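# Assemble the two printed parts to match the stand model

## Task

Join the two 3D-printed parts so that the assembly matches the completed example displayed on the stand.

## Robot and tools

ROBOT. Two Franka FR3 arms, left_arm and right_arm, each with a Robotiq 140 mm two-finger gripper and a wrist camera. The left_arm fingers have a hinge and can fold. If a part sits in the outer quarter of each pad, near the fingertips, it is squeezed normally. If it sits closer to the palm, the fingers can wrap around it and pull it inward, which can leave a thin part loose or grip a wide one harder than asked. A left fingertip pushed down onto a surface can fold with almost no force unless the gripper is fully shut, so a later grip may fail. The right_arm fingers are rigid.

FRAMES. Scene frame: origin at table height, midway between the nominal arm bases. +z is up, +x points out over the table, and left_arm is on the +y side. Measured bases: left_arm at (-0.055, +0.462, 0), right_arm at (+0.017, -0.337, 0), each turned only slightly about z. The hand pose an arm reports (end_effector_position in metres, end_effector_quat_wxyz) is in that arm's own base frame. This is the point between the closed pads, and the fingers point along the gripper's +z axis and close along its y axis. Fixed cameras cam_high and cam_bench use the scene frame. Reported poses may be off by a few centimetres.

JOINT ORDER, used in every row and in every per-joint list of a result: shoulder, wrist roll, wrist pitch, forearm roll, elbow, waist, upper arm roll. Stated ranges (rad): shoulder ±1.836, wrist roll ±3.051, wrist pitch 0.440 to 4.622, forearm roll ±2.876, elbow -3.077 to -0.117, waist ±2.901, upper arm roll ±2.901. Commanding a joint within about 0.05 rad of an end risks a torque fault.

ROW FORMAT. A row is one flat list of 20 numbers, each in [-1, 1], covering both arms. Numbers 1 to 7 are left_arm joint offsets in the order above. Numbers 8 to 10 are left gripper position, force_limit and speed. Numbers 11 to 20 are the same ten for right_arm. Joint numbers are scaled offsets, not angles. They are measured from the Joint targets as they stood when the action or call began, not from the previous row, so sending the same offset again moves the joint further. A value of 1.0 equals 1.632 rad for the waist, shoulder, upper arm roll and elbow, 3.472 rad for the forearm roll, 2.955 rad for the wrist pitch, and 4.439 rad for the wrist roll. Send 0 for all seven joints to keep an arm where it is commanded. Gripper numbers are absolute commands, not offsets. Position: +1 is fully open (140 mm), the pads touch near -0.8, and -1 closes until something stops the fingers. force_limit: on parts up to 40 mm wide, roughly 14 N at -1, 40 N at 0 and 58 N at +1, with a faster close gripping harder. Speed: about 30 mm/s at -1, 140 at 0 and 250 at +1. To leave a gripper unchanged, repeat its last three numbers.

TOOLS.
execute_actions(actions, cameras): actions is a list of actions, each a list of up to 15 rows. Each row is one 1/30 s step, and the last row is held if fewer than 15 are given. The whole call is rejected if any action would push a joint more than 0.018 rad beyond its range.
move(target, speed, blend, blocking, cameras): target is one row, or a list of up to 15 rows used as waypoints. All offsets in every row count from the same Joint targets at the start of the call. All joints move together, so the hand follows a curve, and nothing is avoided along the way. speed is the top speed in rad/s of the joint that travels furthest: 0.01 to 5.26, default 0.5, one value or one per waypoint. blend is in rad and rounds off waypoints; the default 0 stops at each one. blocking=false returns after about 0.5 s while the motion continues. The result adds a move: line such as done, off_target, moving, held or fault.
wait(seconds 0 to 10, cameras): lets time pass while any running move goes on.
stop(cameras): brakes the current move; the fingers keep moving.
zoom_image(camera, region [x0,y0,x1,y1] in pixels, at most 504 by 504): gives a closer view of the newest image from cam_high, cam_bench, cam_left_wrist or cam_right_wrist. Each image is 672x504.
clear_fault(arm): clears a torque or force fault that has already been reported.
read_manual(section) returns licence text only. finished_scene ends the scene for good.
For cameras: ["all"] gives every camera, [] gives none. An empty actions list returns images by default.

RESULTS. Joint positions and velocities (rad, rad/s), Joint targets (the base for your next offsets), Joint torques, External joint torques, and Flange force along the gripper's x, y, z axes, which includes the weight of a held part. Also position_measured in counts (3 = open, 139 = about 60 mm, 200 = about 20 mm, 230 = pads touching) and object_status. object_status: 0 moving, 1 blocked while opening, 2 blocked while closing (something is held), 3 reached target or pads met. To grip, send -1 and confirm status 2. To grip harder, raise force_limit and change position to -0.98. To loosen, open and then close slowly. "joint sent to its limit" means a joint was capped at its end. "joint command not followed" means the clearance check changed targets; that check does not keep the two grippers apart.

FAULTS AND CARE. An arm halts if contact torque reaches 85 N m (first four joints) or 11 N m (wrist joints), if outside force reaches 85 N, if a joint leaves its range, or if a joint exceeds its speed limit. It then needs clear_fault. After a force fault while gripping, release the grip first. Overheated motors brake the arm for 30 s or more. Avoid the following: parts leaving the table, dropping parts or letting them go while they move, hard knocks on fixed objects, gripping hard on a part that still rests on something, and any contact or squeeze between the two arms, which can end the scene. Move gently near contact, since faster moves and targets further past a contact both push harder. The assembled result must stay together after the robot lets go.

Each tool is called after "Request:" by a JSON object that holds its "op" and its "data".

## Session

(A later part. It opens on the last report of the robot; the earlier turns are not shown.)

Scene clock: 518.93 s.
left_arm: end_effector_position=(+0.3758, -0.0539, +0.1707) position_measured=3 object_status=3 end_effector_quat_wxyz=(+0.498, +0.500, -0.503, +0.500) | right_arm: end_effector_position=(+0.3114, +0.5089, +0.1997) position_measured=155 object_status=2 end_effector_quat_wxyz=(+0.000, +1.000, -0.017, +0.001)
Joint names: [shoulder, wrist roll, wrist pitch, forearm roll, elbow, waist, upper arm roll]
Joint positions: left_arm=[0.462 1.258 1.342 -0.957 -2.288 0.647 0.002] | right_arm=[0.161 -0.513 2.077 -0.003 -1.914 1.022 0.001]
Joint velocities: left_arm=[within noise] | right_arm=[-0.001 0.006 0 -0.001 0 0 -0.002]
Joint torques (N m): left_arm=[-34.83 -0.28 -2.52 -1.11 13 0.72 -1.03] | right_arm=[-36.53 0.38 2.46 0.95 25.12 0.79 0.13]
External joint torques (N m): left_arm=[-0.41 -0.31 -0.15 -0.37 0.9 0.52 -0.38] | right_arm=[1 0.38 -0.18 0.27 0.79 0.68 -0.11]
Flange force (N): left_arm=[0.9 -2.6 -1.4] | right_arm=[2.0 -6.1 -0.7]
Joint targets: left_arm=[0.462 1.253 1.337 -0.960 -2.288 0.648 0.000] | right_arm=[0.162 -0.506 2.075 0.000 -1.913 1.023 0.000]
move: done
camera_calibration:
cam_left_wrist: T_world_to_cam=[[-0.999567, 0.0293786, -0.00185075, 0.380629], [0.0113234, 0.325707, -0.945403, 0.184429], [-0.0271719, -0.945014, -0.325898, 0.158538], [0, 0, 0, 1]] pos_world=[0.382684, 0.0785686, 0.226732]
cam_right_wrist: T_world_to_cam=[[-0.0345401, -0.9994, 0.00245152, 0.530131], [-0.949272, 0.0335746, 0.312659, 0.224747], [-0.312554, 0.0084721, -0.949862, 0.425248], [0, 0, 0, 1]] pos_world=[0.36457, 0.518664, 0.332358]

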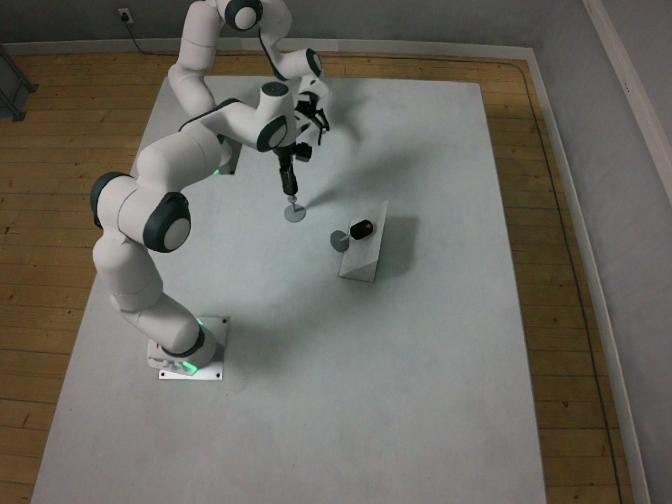

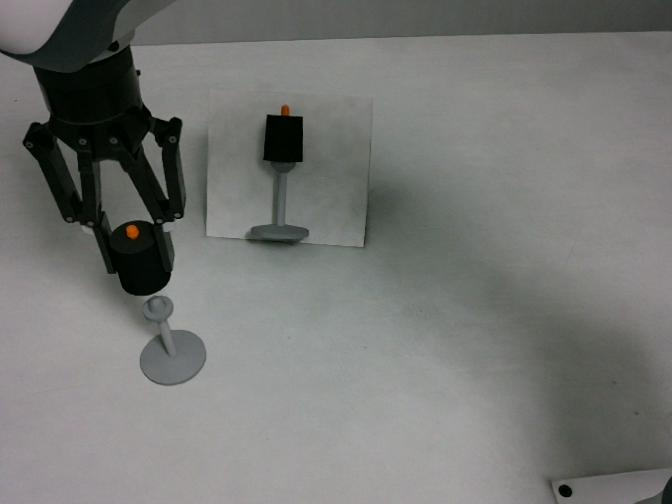

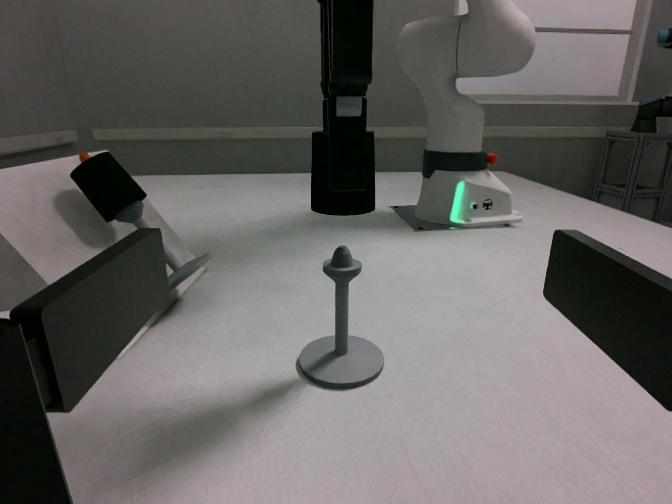

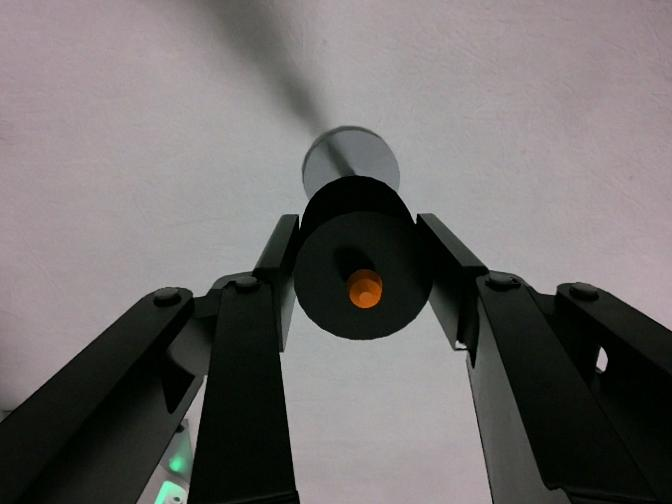

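Request:
{"op": "execute_actions", "data": {"actions": [], "cameras": ["all"]}}

Request:
{"op": "zoom_image", "data": {"camera": "cam_right_wrist", "region": [240, 110, 490, 370]}}

Request:
{"op": "zoom_image", "data": {"camera": "cam_bench", "region": [90, 210, 220, 400]}}

Request:
{"op": "zoom_image", "data": {"camera": "cam_high", "region": [260, 170, 330, 230]}}

Scene clock: 587.37 s.
left_arm: end_effector_position=(+0.3758, -0.0539, +0.1707) position_measured=3 object_status=3 end_effector_quat_wxyz=(+0.498, +0.500, -0.503, +0.500) | right_arm: end_effector_position=(+0.3114, +0.5089, +0.1997) position_measured=155 object_status=2 end_effector_quat_wxyz=(+0.000, +1.000, -0.018, +0.001)
Joint names: [shoulder, wrist roll, wrist pitch, forearm roll, elbow, waist, upper arm roll]
Joint positions: left_arm=[0.462 1.258 1.342 -0.957 -2.288 0.647 0.002] | right_arm=[0.161 -0.511 2.077 -0.003 -1.914 1.022 0.001]
Joint velocities: within noise
Joint torques (N m): left_arm=[-34.81 -0.33 -2.52 -1.1 12.98 0.71 -1.1] | right_arm=[-36.55 0.38 2.45 0.94 25.11 0.75 0.15]
External joint torques (N m): left_arm=[-0.41 -0.36 -0.14 -0.36 0.93 0.52 -0.44] | right_arm=[1.1 0.38 -0.19 0.26 0.75 0.54 -0.18]
Flange force (N): left_arm=[1.0 -2.8 -1.4] | right_arm=[2.3 -6.2 -0.5]
Joint targets: left_arm=[0.462 1.253 1.337 -0.960 -2.288 0.648 0.000] | right_arm=[0.162 -0.506 2.075 0.000 -1.913 1.023 0.000]
Tool commands: left_gripper/position=+1.0 left_gripper/force_limit=+1.0 left_gripper/speed=+1.0 right_gripper/position=-1.0 right_gripper/force_limit=-0.4 right_gripper/speed=-1.0
camera_calibration:
cam_left_wrist: T_world_to_cam=[[-0.999568, 0.0293454, -0.00175645, 0.380611], [0.0112234, 0.325708, -0.945404, 0.184468], [-0.0271712, -0.945015, -0.325896, 0.158538], [0, 0, 0, 1]] pos_world=[0.382684, 0.0785685, 0.226732]
cam_right_wrist: T_world_to_cam=[[-0.036217, -0.999341, 0.00250548, 0.530593], [-0.949209, 0.0351841, 0.312673, 0.223892], [-0.312555, 0.00894585, -0.949858, 0.425003], [0, 0, 0, 1]] pos_world=[0.364573, 0.518564, 0.332358]

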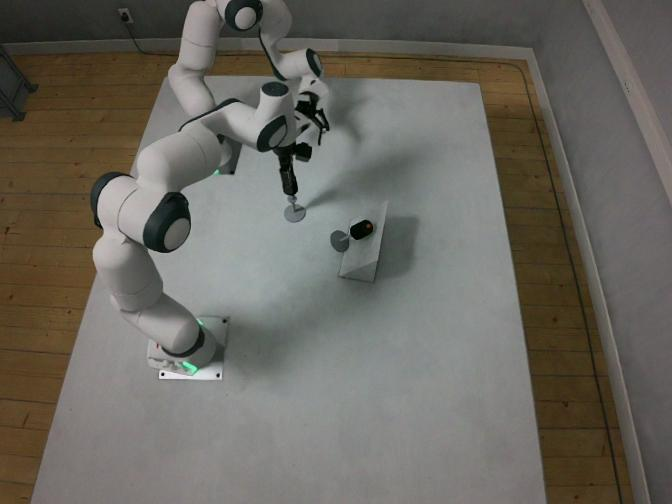

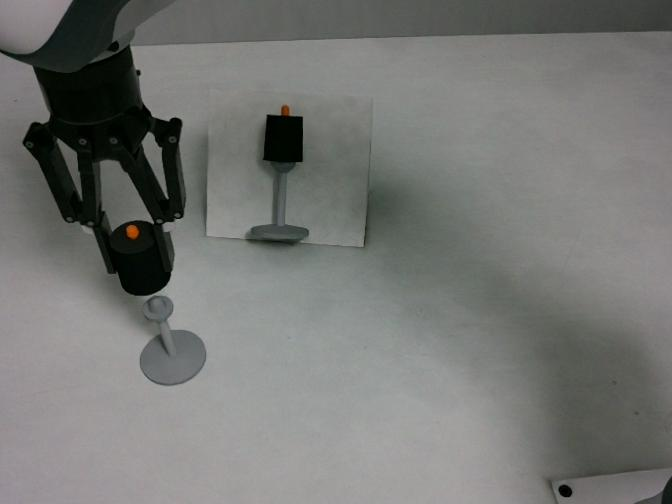

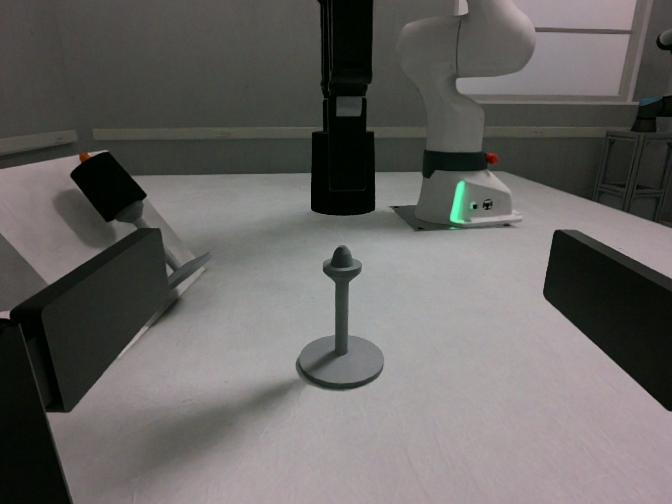

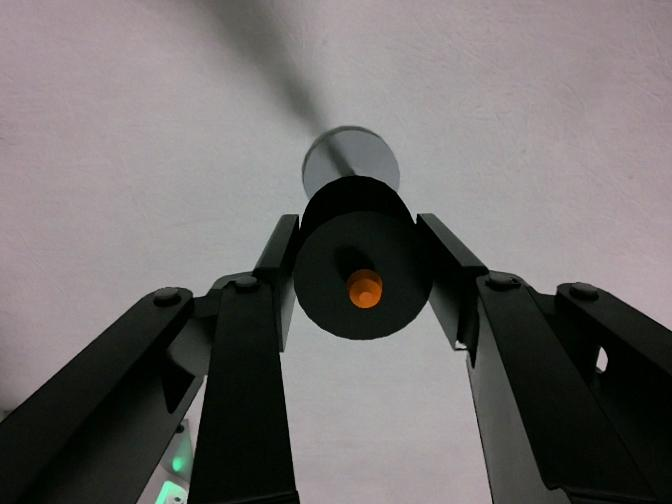

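Scaled by 1.938.

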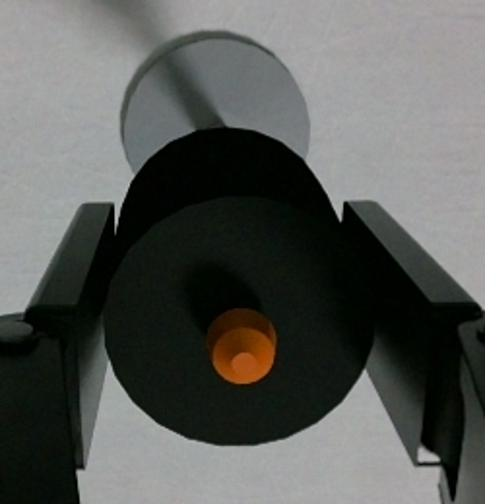

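Scaled by 2.653.

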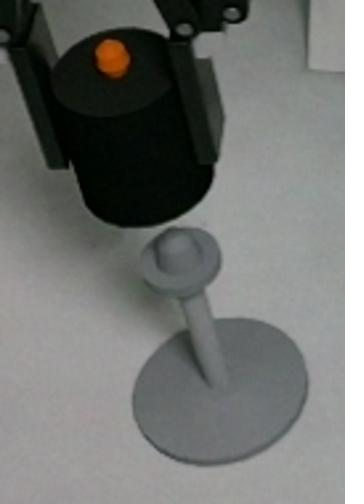

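Scaled by 7.200.

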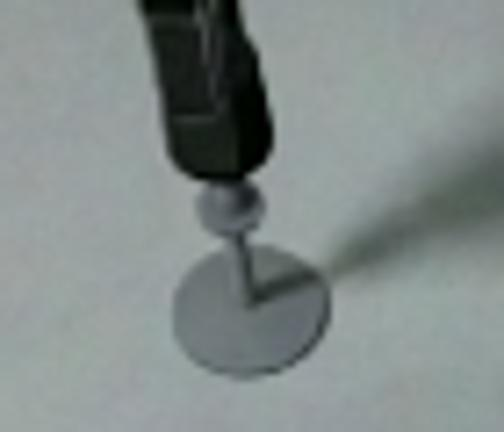

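Request:
{"op": "zoom_image", "data": {"camera": "cam_bench", "region": [135, 285, 180, 325]}}

Request:
{"op": "zoom_image", "data": {"camera": "cam_left_wrist", "region": [315, 235, 370, 285]}}

Scaled by 11.200.

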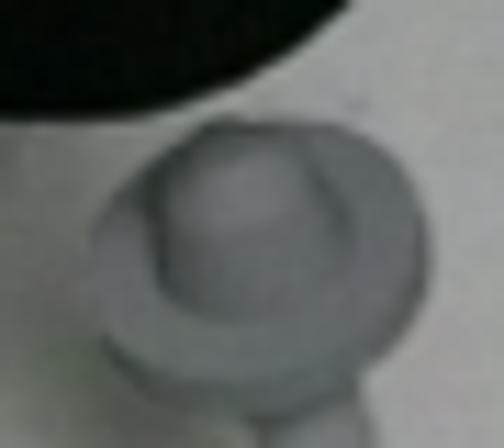

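Scaled by 9.164.

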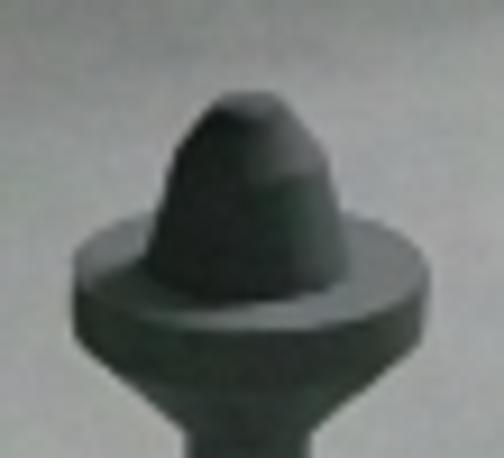

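Request:
{"op": "move", "data": {"target": [0,0,0,0,0,0,0,1,1,1, 0.02153,0,0.02751,0,-0.02828,0,0,-1,-0.4,-1], "speed": 0.1, "cameras": ["cam_bench","cam_left_wrist"]}}

Request:
{"op": "zoom_image", "data": {"camera": "cam_left_wrist", "region": [290, 180, 400, 380]}}

Request:
{"op": "zoom_image", "data": {"camera": "cam_bench", "region": [90, 220, 220, 400]}}

Scene clock: 638.17 s.
left_arm: end_effector_position=(+0.3758, -0.0539, +0.1707) position_measured=3 object_status=3 end_effector_quat_wxyz=(+0.498, +0.500, -0.503, +0.500) | right_arm: end_effector_position=(+0.3107, +0.5078, +0.1645) position_measured=155 object_status=2 end_effector_quat_wxyz=(+0.002, +1.000, -0.018, +0.000)
Joint names: [shoulder, wrist roll, wrist pitch, forearm roll, elbow, waist, upper arm roll]
Joint positions: left_arm=[0.462 1.258 1.342 -0.957 -2.288 0.647 0.002] | right_arm=[0.197 -0.511 2.152 -0.003 -1.959 1.022 0.001]
Joint velocities: left_arm=[within noise] | right_arm=[-0.002 -0.001 0.004 0.001 0 0 0]
Joint torques (N m): left_arm=[-34.79 -0.3 -2.51 -1.12 12.98 0.71 -1.07] | right_arm=[-37.61 0.36 2.77 0.91 23.81 0.79 0.19]
External joint torques (N m): left_arm=[-0.36 -0.33 -0.13 -0.38 0.92 0.61 -0.34] | right_arm=[0.77 0.36 0.15 0.26 -0.05 0.63 -0.12]
Flange force (N): left_arm=[0.8 -2.6 -1.6] | right_arm=[-0.1 -2.2 1.3]
Joint targets: left_arm=[0.462 1.253 1.337 -0.960 -2.288 0.648 0.000] | right_arm=[0.197 -0.506 2.156 0.000 -1.959 1.023 0.000]
move: done
camera_calibration:
cam_left_wrist: T_world_to_cam=[[-0.999568, 0.0293454, -0.00175645, 0.380611], [0.0112234, 0.325708, -0.945404, 0.184468], [-0.0271712, -0.945015, -0.325896, 0.158538], [0, 0, 0, 1]] pos_world=[0.382684, 0.0785685, 0.226732]
Images, in order (width x height): cam_bench 672x504, cam_left_wrist 672x504.

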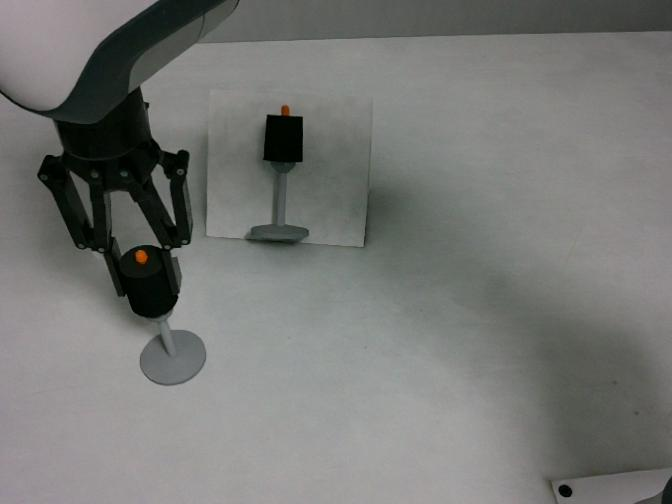

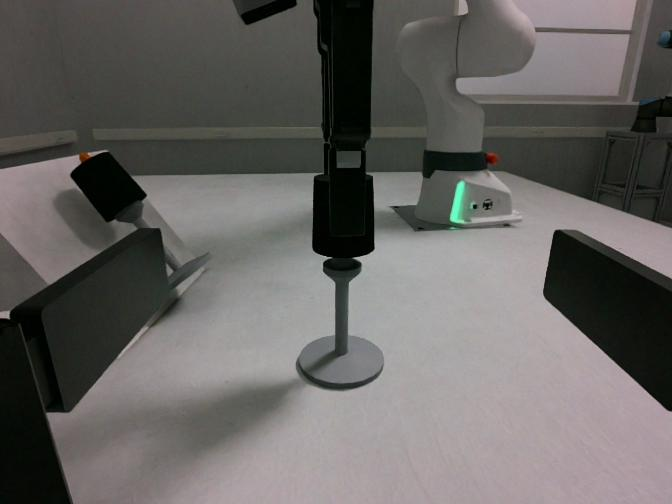

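Scaled by 2.520.

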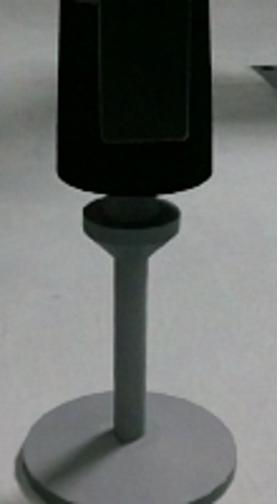

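Scaled by 2.800.

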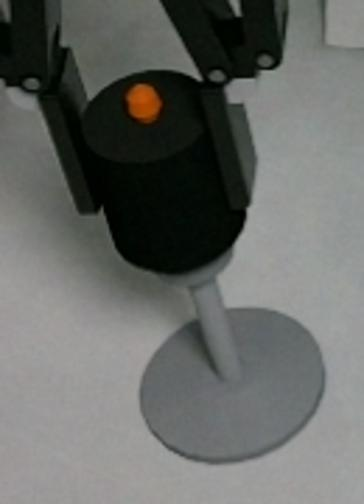

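Request:
{"op": "move", "data": {"target": [0,0,0,0,0,0,0,1,1,1, 0.00723,0,0.00772,0,-0.00676,0,0,-1,-0.4,-1], "speed": 0.03, "cameras": ["cam_bench","cam_left_wrist"]}}

Request:
{"op": "zoom_image", "data": {"camera": "cam_left_wrist", "region": [290, 180, 400, 380]}}

Request:
{"op": "zoom_image", "data": {"camera": "cam_bench", "region": [100, 230, 210, 390]}}

Scene clock: 650.57 s.
left_arm: end_effector_position=(+0.3758, -0.0539, +0.1707) position_measured=3 object_status=3 end_effector_quat_wxyz=(+0.498, +0.500, -0.503, +0.500) | right_arm: end_effector_position=(+0.3108, +0.5080, +0.1549) position_measured=155 object_status=2 end_effector_quat_wxyz=(+0.002, +1.000, -0.018, +0.000)
Joint names: [shoulder, wrist roll, wrist pitch, forearm roll, elbow, waist, upper arm roll]
Joint positions: left_arm=[0.462 1.258 1.342 -0.957 -2.288 0.647 0.002] | right_arm=[0.208 -0.511 2.175 -0.003 -1.97 1.022 0.001]
Joint velocities: left_arm=[within noise] | right_arm=[0.002 0.002 0.004 0 0 0 0.001]
Joint torques (N m): left_arm=[-34.82 -0.29 -2.51 -1.11 12.98 0.74 -1.06] | right_arm=[-37.46 0.35 2.8 0.9 23.54 0.73 0.2]
External joint torques (N m): left_arm=[-0.4 -0.32 -0.14 -0.37 0.89 0.5 -0.44] | right_arm=[0.91 0.35 0.19 0.26 -0.05 0.39 -0.29]
Flange force (N): left_arm=[0.9 -2.7 -1.3] | right_arm=[0.4 -2.3 1.6]
Joint targets: left_arm=[0.462 1.253 1.337 -0.960 -2.288 0.648 0.000] | right_arm=[0.209 -0.506 2.179 0.000 -1.970 1.023 0.000]
move: done
camera_calibration:
cam_left_wrist: T_world_to_cam=[[-0.999568, 0.0293454, -0.00175645, 0.380611], [0.0112234, 0.325708, -0.945404, 0.184468], [-0.0271712, -0.945015, -0.325896, 0.158538], [0, 0, 0, 1]] pos_world=[0.382684, 0.0785685, 0.226732]
Images, in order (width x height): cam_bench 672x504, cam_left_wrist 672x504.

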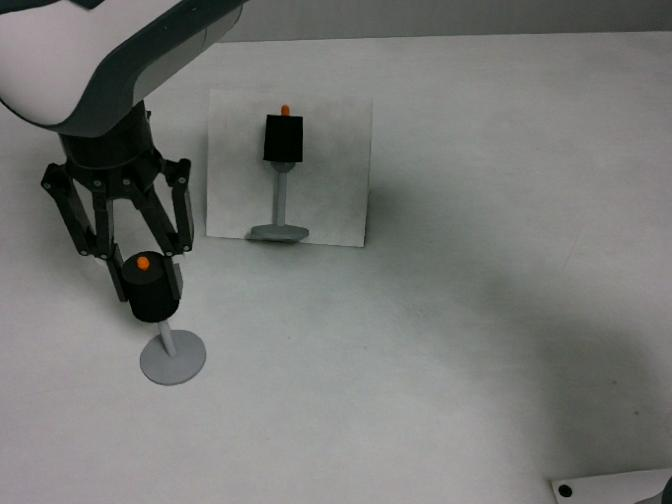

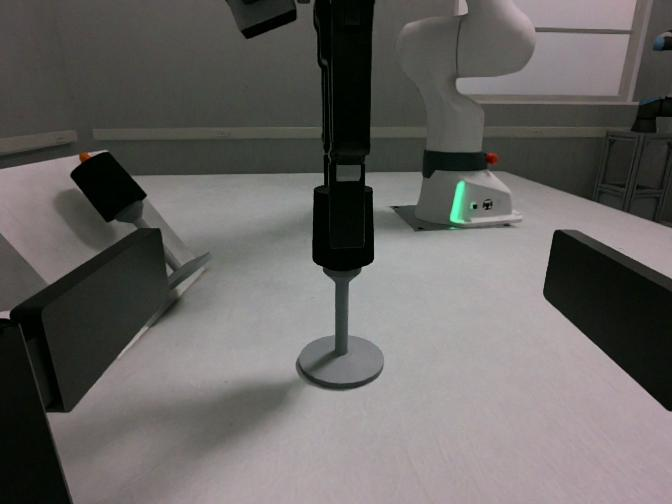

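Scaled by 2.520.

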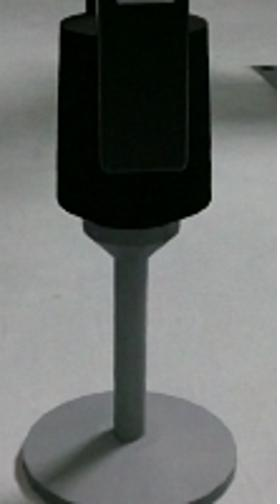

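Scaled by 3.150.

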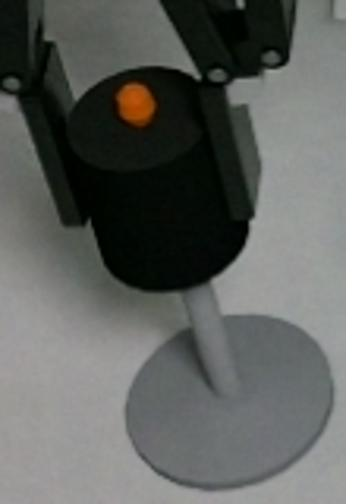

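Request:
{"op": "move", "data": {"target": [0,0,0,0,0,0,0,1,1,1, 0.00434,0,0.00463,0,-0.00405,0,0,-1,-0.4,-1], "speed": 0.03, "cameras": ["cam_bench","cam_left_wrist"]}}

Request:
{"op": "zoom_image", "data": {"camera": "cam_left_wrist", "region": [300, 230, 390, 300]}}

Scene clock: 659.93 s.
left_arm: end_effector_position=(+0.3758, -0.0539, +0.1707) position_measured=3 object_status=3 end_effector_quat_wxyz=(+0.498, +0.500, -0.503, +0.500) | right_arm: end_effector_position=(+0.3109, +0.5081, +0.1493) position_measured=155 object_status=2 end_effector_quat_wxyz=(+0.002, +1.000, -0.018, +0.000)
Joint names: [shoulder, wrist roll, wrist pitch, forearm roll, elbow, waist, upper arm roll]
Joint positions: left_arm=[0.462 1.258 1.342 -0.957 -2.288 0.647 0.002] | right_arm=[0.215 -0.511 2.189 -0.003 -1.976 1.022 0.001]
Joint velocities: left_arm=[within noise] | right_arm=[-0.001 0.002 0.005 0.002 -0.002 0 0]
Joint torques (N m): left_arm=[-34.78 -0.27 -2.52 -1.11 13.01 0.71 -1.07] | right_arm=[-37.3 0.35 2.82 0.89 23.06 0.75 0.32]
External joint torques (N m): left_arm=[-0.25 -0.3 -0.14 -0.37 0.9 0.47 -0.45] | right_arm=[1.32 0.35 0.2 0.26 -0.52 0.58 -0.02]
Flange force (N): left_arm=[0.5 -2.9 -1.4] | right_arm=[-0.3 -1.8 2.6]
Joint targets: left_arm=[0.462 1.253 1.337 -0.960 -2.288 0.648 0.000] | right_arm=[0.216 -0.506 2.193 0.000 -1.977 1.023 0.000]
move: done
camera_calibration:
cam_left_wrist: T_world_to_cam=[[-0.999568, 0.0293454, -0.00175645, 0.380611], [0.0112234, 0.325708, -0.945404, 0.184468], [-0.0271712, -0.945015, -0.325896, 0.158538], [0, 0, 0, 1]] pos_world=[0.382684, 0.0785685, 0.226732]
Images, in order (width x height): cam_bench 672x504, cam_left_wrist 672x504.

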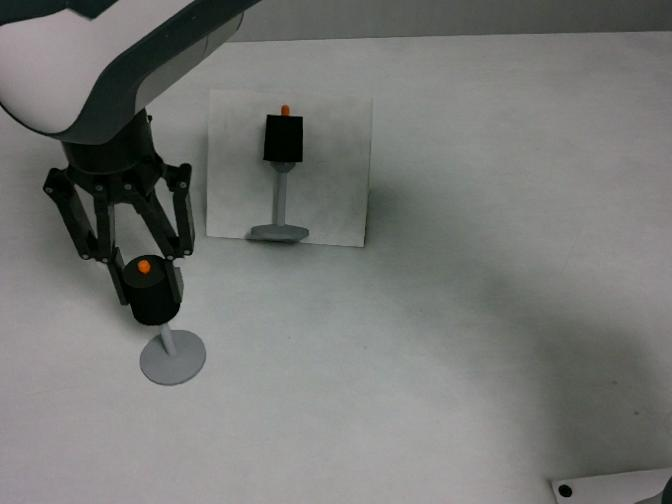

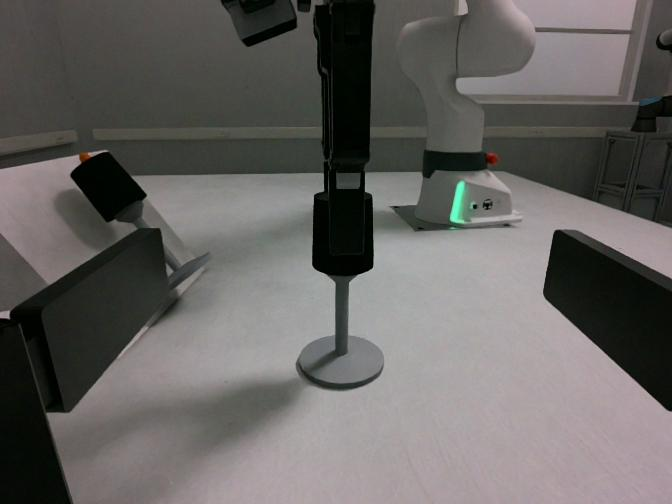

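Scaled by 5.600.

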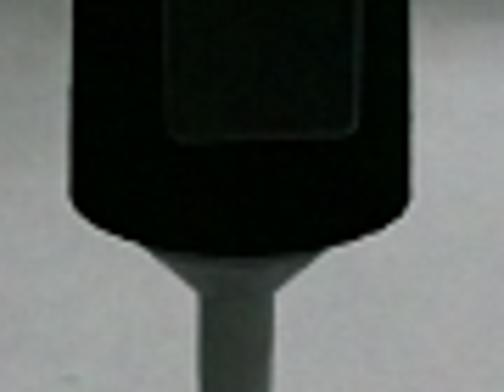

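Request:
{"op": "zoom_image", "data": {"camera": "cam_bench", "region": [245, 95, 325, 250]}}

Request:
{"op": "zoom_image", "data": {"camera": "cam_left_wrist", "region": [60, 140, 220, 300]}}

Request:
{"op": "zoom_image", "data": {"camera": "cam_bench", "region": [110, 240, 210, 390]}}

Scaled by 3.252.

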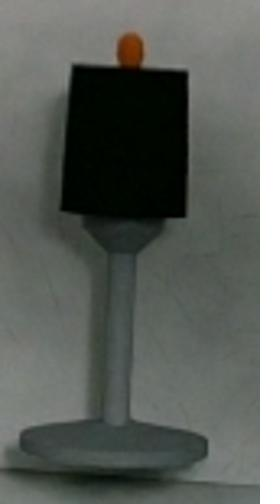

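Scaled by 3.150.

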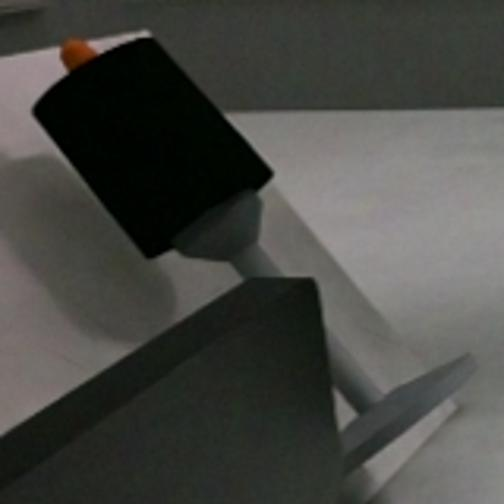

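Scaled by 3.360.

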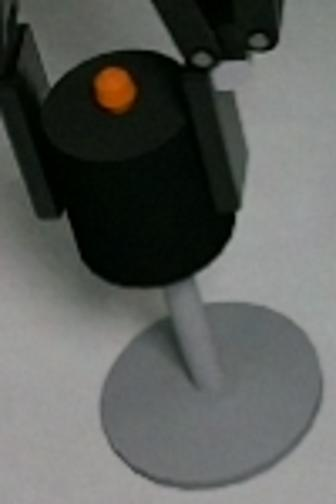

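Request:
{"op": "move", "data": {"target": [0,0,0,0,0,0,0,1,1,1, 0.00167,0,0.00178,0,-0.00156,0,0,-1,-0.4,-1], "speed": 0.02, "cameras": ["cam_left_wrist","cam_bench"]}}

Request:
{"op": "zoom_image", "data": {"camera": "cam_left_wrist", "region": [300, 230, 390, 300]}}

Scene clock: 700.20 s.
left_arm: end_effector_position=(+0.3758, -0.0539, +0.1707) position_measured=3 object_status=3 end_effector_quat_wxyz=(+0.498, +0.500, -0.503, +0.500) | right_arm: end_effector_position=(+0.3113, +0.5088, +0.1492) position_measured=155 object_status=2 end_effector_quat_wxyz=(+0.000, +1.000, -0.018, +0.001)
Joint names: [shoulder, wrist roll, wrist pitch, forearm roll, elbow, waist, upper arm roll]
Joint positions: left_arm=[0.462 1.258 1.342 -0.957 -2.288 0.647 0.002] | right_arm=[0.215 -0.511 2.193 -0.003 -1.977 1.022 0.001]
Joint torques (N m): left_arm=[-34.85 -0.28 -2.52 -1.11 12.96 0.74 -1.09] | right_arm=[-35.58 0.38 3.1 0.89 22.26 0.8 0.31]
External joint torques (N m): left_arm=[-0.41 -0.31 -0.14 -0.37 0.88 0.58 -0.4] | right_arm=[3.12 0.38 0.45 0.25 -1.39 0.47 -0.18]
Flange force (N): left_arm=[1.0 -2.5 -1.4] | right_arm=[0.4 -2.9 6.3]
Joint targets: left_arm=[0.462 1.253 1.337 -0.960 -2.288 0.648 0.000] | right_arm=[0.219 -0.506 2.198 0.000 -1.979 1.023 0.000]
move: done
camera_calibration:
cam_left_wrist: T_world_to_cam=[[-0.999568, 0.0293454, -0.00175645, 0.380611], [0.0112234, 0.325708, -0.945404, 0.184468], [-0.0271712, -0.945015, -0.325896, 0.158538], [0, 0, 0, 1]] pos_world=[0.382684, 0.0785685, 0.226732]
Images, in order (width x height): cam_bench 672x504, cam_left_wrist 672x504.

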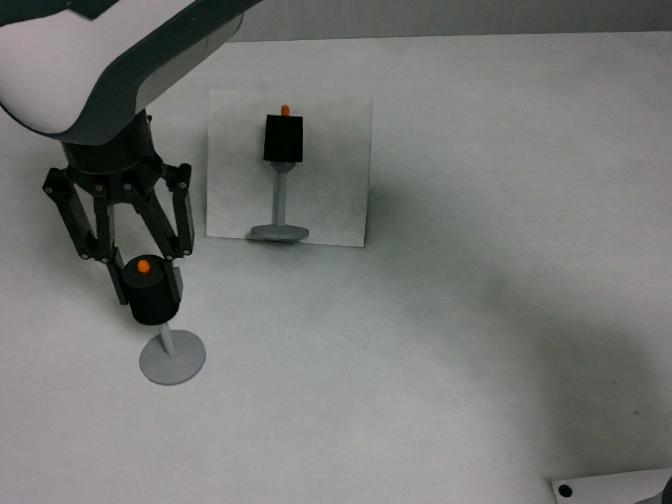

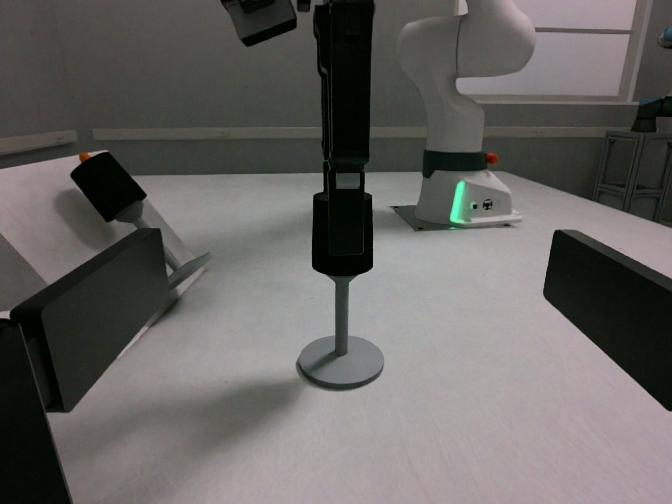

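Scaled by 5.600.

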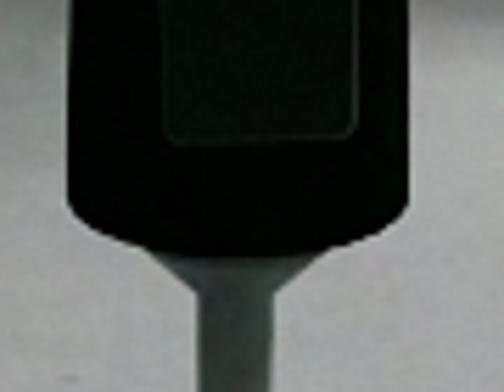

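Request:
{"op": "move", "data": {"target": [0,0,0,0,0,0,0,1,1,1, 0.00217,0,0.00232,0,-0.00203,0,0,-1,-0.4,-1], "speed": 0.02, "cameras": ["cam_left_wrist"]}}

Request:
{"op": "zoom_image", "data": {"camera": "cam_left_wrist", "region": [300, 230, 390, 300]}}

Scene clock: 709.30 s.
left_arm: end_effector_position=(+0.3758, -0.0539, +0.1707) position_measured=3 object_status=3 end_effector_quat_wxyz=(+0.498, +0.500, -0.503, +0.500) | right_arm: end_effector_position=(+0.3119, +0.5098, +0.1491) position_measured=155 object_status=2 end_effector_quat_wxyz=(-0.001, +1.000, -0.018, +0.002)
Joint names: [shoulder, wrist roll, wrist pitch, forearm roll, elbow, waist, upper arm roll]
Joint positions: left_arm=[0.462 1.258 1.342 -0.957 -2.288 0.647 0.002] | right_arm=[0.215 -0.511 2.198 -0.003 -1.978 1.022 0.001]
Joint torques (N m): left_arm=[-34.81 -0.29 -2.51 -1.1 13 0.75 -1.05] | right_arm=[-32.98 0.33 3.4 0.89 20.93 0.76 0.35]
External joint torques (N m): left_arm=[-0.35 -0.32 -0.13 -0.35 0.91 0.67 -0.29] | right_arm=[5.43 0.33 0.78 0.25 -2.53 0.43 -0.14]
Flange force (N): left_arm=[0.8 -2.5 -1.7] | right_arm=[1.3 -4.2 11.1]
Joint targets: left_arm=[0.462 1.253 1.337 -0.960 -2.288 0.648 0.000] | right_arm=[0.222 -0.506 2.205 0.000 -1.983 1.023 0.000]
move: done
camera_calibration:
cam_left_wrist: T_world_to_cam=[[-0.999568, 0.0293454, -0.00175645, 0.380611], [0.0112234, 0.325708, -0.945404, 0.184468], [-0.0271712, -0.945015, -0.325896, 0.158538], [0, 0, 0, 1]] pos_world=[0.382684, 0.0785685, 0.226732]
Images, in order (width x height): cam_left_wrist 672x504.

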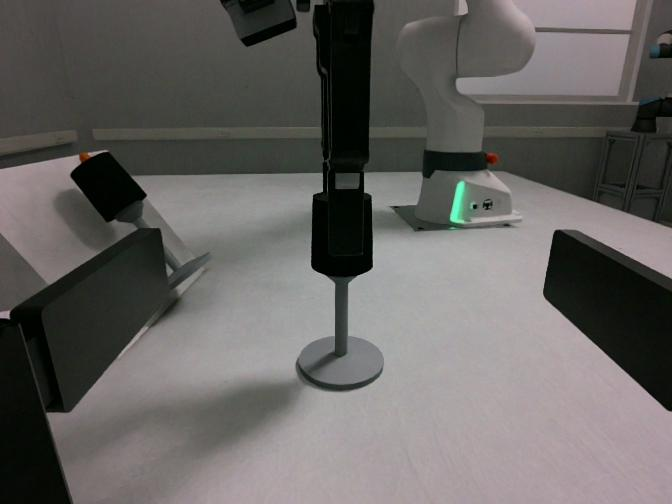

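Scaled by 5.600.

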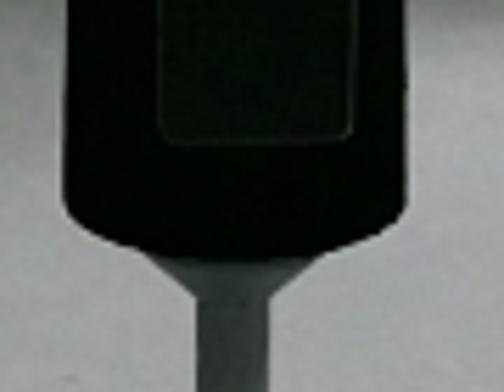

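Request:
{"op": "move", "data": {"target": [[0,0,0,0,0,0,0,1,1,1, -0.00384,0,-0.0041,0,0.00359,0,0,-1,-0.4,-1],[0,0,0,0,0,0,0,1,1,1, -0.00384,0,-0.0041,0,0.00359,0,0,0.4,-0.4,-1]], "speed": 0.03, "cameras": ["all"]}}

Request:
{"op": "zoom_image", "data": {"camera": "cam_left_wrist", "region": [250, 130, 430, 400]}}

Request:
{"op": "zoom_image", "data": {"camera": "cam_bench", "region": [50, 200, 230, 400]}}

Scene clock: 724.17 s.
left_arm: end_effector_position=(+0.3758, -0.0539, +0.1707) position_measured=3 object_status=3 end_effector_quat_wxyz=(+0.498, +0.500, -0.503, +0.500) | right_arm: end_effector_position=(+0.3116, +0.5094, +0.1492) position_measured=78 object_status=0 end_effector_quat_wxyz=(-0.001, +1.000, -0.018, +0.002)
Joint names: [shoulder, wrist roll, wrist pitch, forearm roll, elbow, waist, upper arm roll]
Joint positions: left_arm=[0.462 1.258 1.342 -0.957 -2.288 0.647 0.002] | right_arm=[0.215 -0.511 2.195 -0.003 -1.977 1.022 0.001]
Joint torques (N m): left_arm=[-34.81 -0.29 -2.5 -1.12 12.97 0.74 -1.06] | right_arm=[-37.34 0.35 2.4 0.89 23.85 0.78 0.23]
External joint torques (N m): left_arm=[-0.31 -0.32 -0.13 -0.37 0.81 0.54 -0.41] | right_arm=[1.41 0.35 -0.25 0.26 0.2 0.65 -0.07]
Flange force (N): left_arm=[0.8 -2.5 -1.3] | right_arm=[1.4 -5.0 1.0]
Joint targets: left_arm=[0.462 1.253 1.337 -0.960 -2.288 0.648 0.000] | right_arm=[0.216 -0.506 2.193 0.000 -1.977 1.023 0.000]
move: done
camera_calibration:
cam_left_wrist: T_world_to_cam=[[-0.999568, 0.0293454, -0.00175645, 0.380611], [0.0112234, 0.325708, -0.945404, 0.184468], [-0.0271712, -0.945015, -0.325896, 0.158538], [0, 0, 0, 1]] pos_world=[0.382684, 0.0785685, 0.226732]
cam_right_wrist: T_world_to_cam=[[-0.0364866, -0.999334, 0.00109852, 0.531514], [-0.949368, 0.0350055, 0.312208, 0.240016], [-0.312039, 0.0103485, -0.950013, 0.376289], [0, 0, 0, 1]] pos_world=[0.364673, 0.518864, 0.281961]

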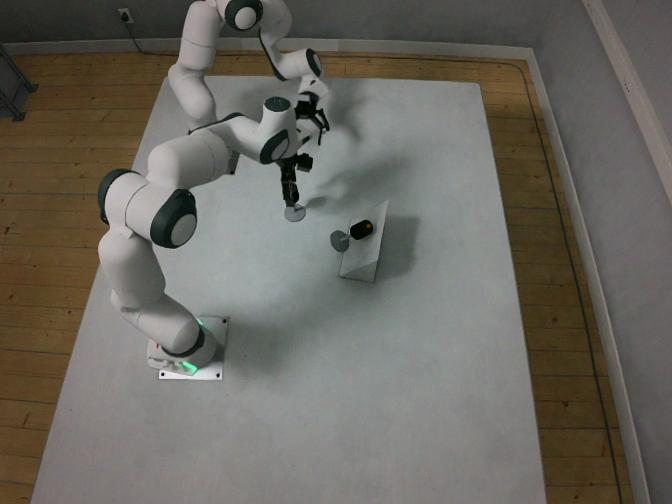

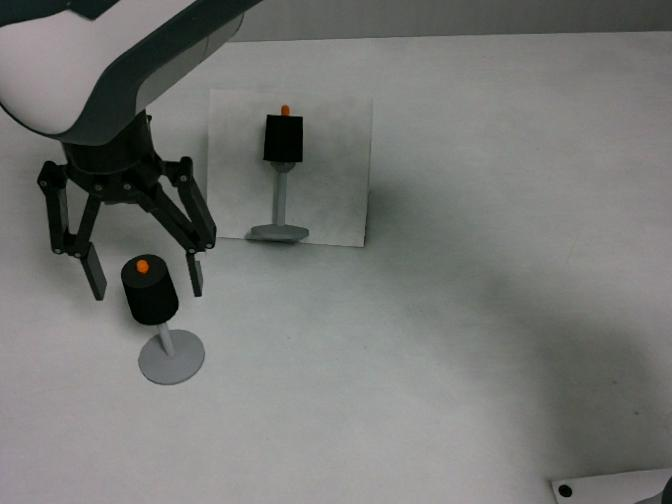

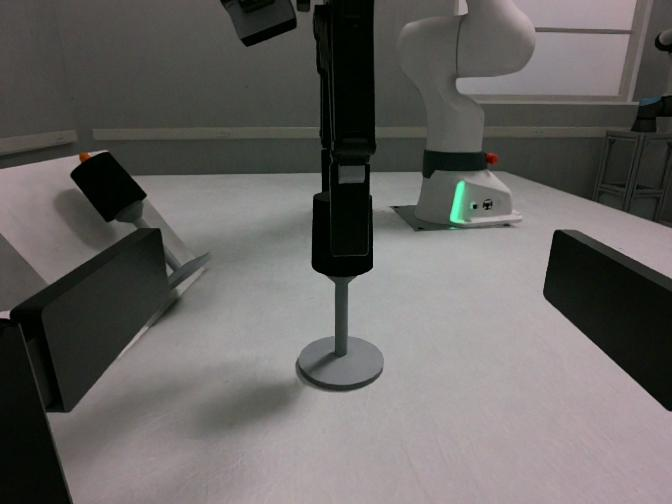

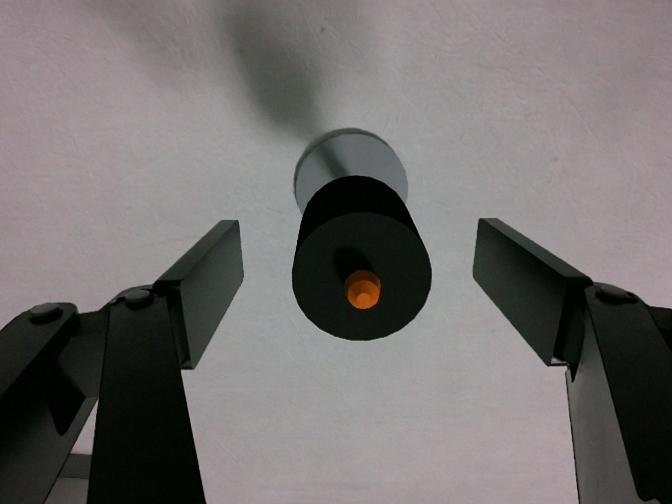

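Scaled by 1.867.

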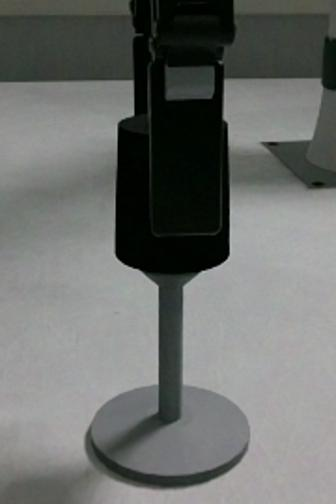

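Scaled by 2.520.

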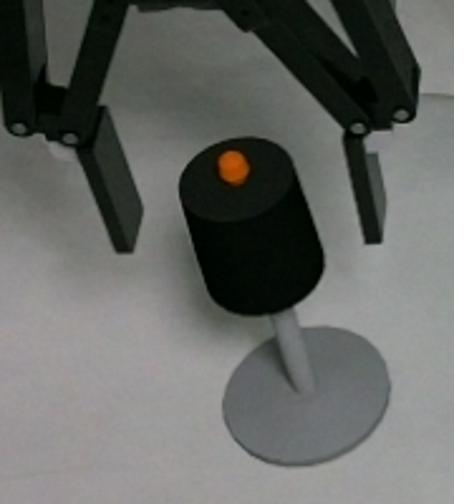

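Request:
{"op": "move", "data": {"target": [[0,0,0,0,0,0,0,1,1,1, -0.0333,0,-0.0401,0,0.0393,0,0,0.4,-0.4,-1],[0,0,0,0,0,0,0,1,1,1, -0.0584,0,-0.0886,0,0.1020,0,0,0.4,-0.4,-1]], "speed": [0.1,0.25], "blend": [0.02,0], "cameras": ["all"]}}

Request:
{"op": "zoom_image", "data": {"camera": "cam_left_wrist", "region": [250, 130, 430, 400]}}

Request:
{"op": "zoom_image", "data": {"camera": "cam_bench", "region": [70, 230, 230, 400]}}

Scene clock: 738.83 s.
left_arm: end_effector_position=(+0.3758, -0.0539, +0.1707) position_measured=3 object_status=3 end_effector_quat_wxyz=(+0.498, +0.500, -0.503, +0.500) | right_arm: end_effector_position=(+0.3118, +0.5094, +0.2606) position_measured=78 object_status=3 end_effector_quat_wxyz=(-0.001, +1.000, -0.018, +0.002)
Joint names: [shoulder, wrist roll, wrist pitch, forearm roll, elbow, waist, upper arm roll]
Joint positions: left_arm=[0.462 1.258 1.342 -0.957 -2.288 0.647 0.002] | right_arm=[0.12 -0.511 1.934 -0.003 -1.811 1.022 0.001]
Joint velocities: left_arm=[within noise] | right_arm=[-0.001 -0.001 -0.004 0 0 0.001 0]
Joint torques (N m): left_arm=[-34.83 -0.27 -2.51 -1.11 12.99 0.72 -1.05] | right_arm=[-35.65 0.32 2.43 0.98 25.06 0.79 0.1]
External joint torques (N m): left_arm=[-0.33 -0.3 -0.13 -0.36 0.87 0.59 -0.33] | right_arm=[1.04 0.32 -0.21 0.26 0.21 0.72 -0.07]
Flange force (N): left_arm=[0.7 -2.5 -1.5] | right_arm=[1.1 -4.3 -0.4]
Joint targets: left_arm=[0.462 1.253 1.337 -0.960 -2.288 0.648 0.000] | right_arm=[0.121 -0.506 1.931 0.000 -1.810 1.023 0.000]
move: done
camera_calibration:
cam_left_wrist: T_world_to_cam=[[-0.999568, 0.0293454, -0.00175645, 0.380611], [0.0112234, 0.325708, -0.945404, 0.184468], [-0.0271712, -0.945015, -0.325896, 0.158538], [0, 0, 0, 1]] pos_world=[0.382684, 0.0785685, 0.226732]
cam_right_wrist: T_world_to_cam=[[-0.0370296, -0.999314, 0.000730523, 0.531628], [-0.949575, 0.0354142, 0.311535, 0.205463], [-0.311347, 0.0108423, -0.950234, 0.481732], [0, 0, 0, 1]] pos_world=[0.364775, 0.518764, 0.393361]

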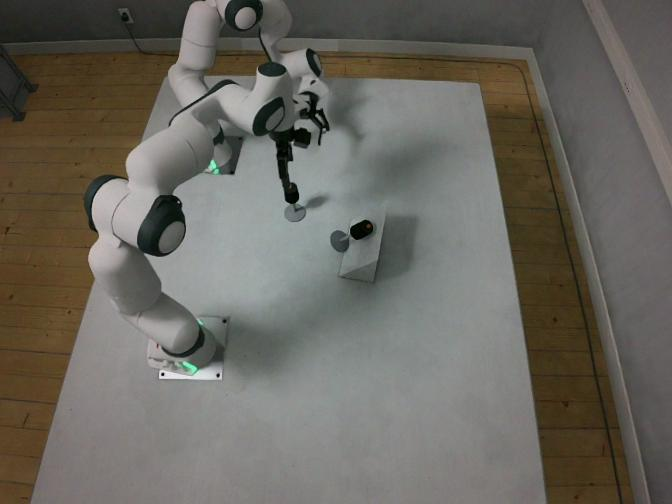

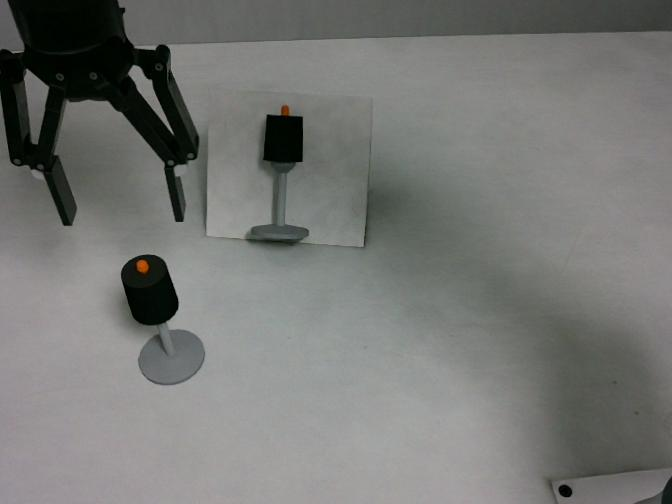

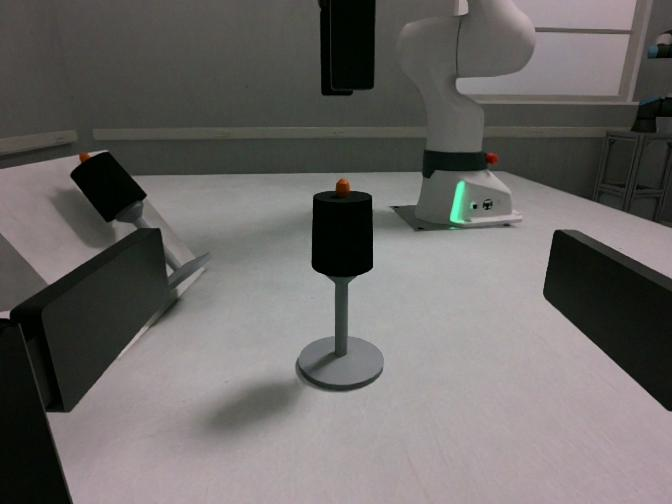

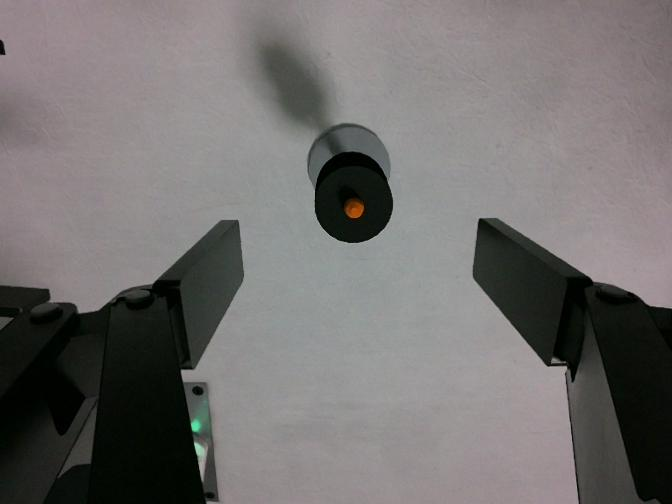

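Scaled by 1.867.

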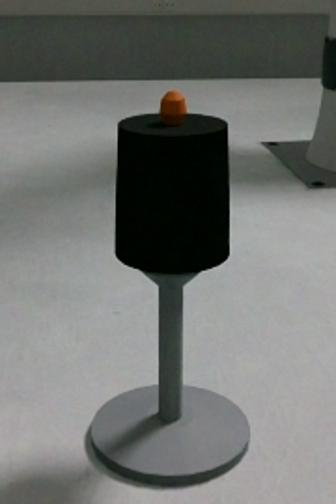

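Scaled by 2.965.

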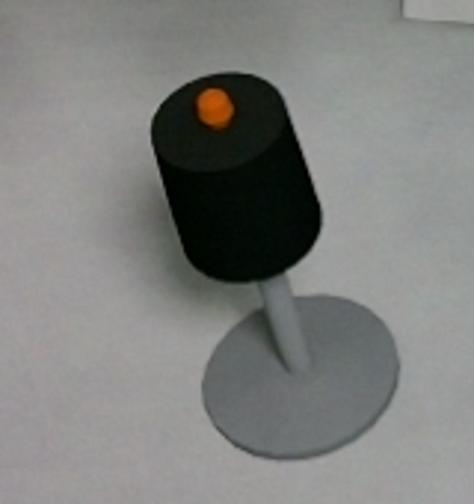

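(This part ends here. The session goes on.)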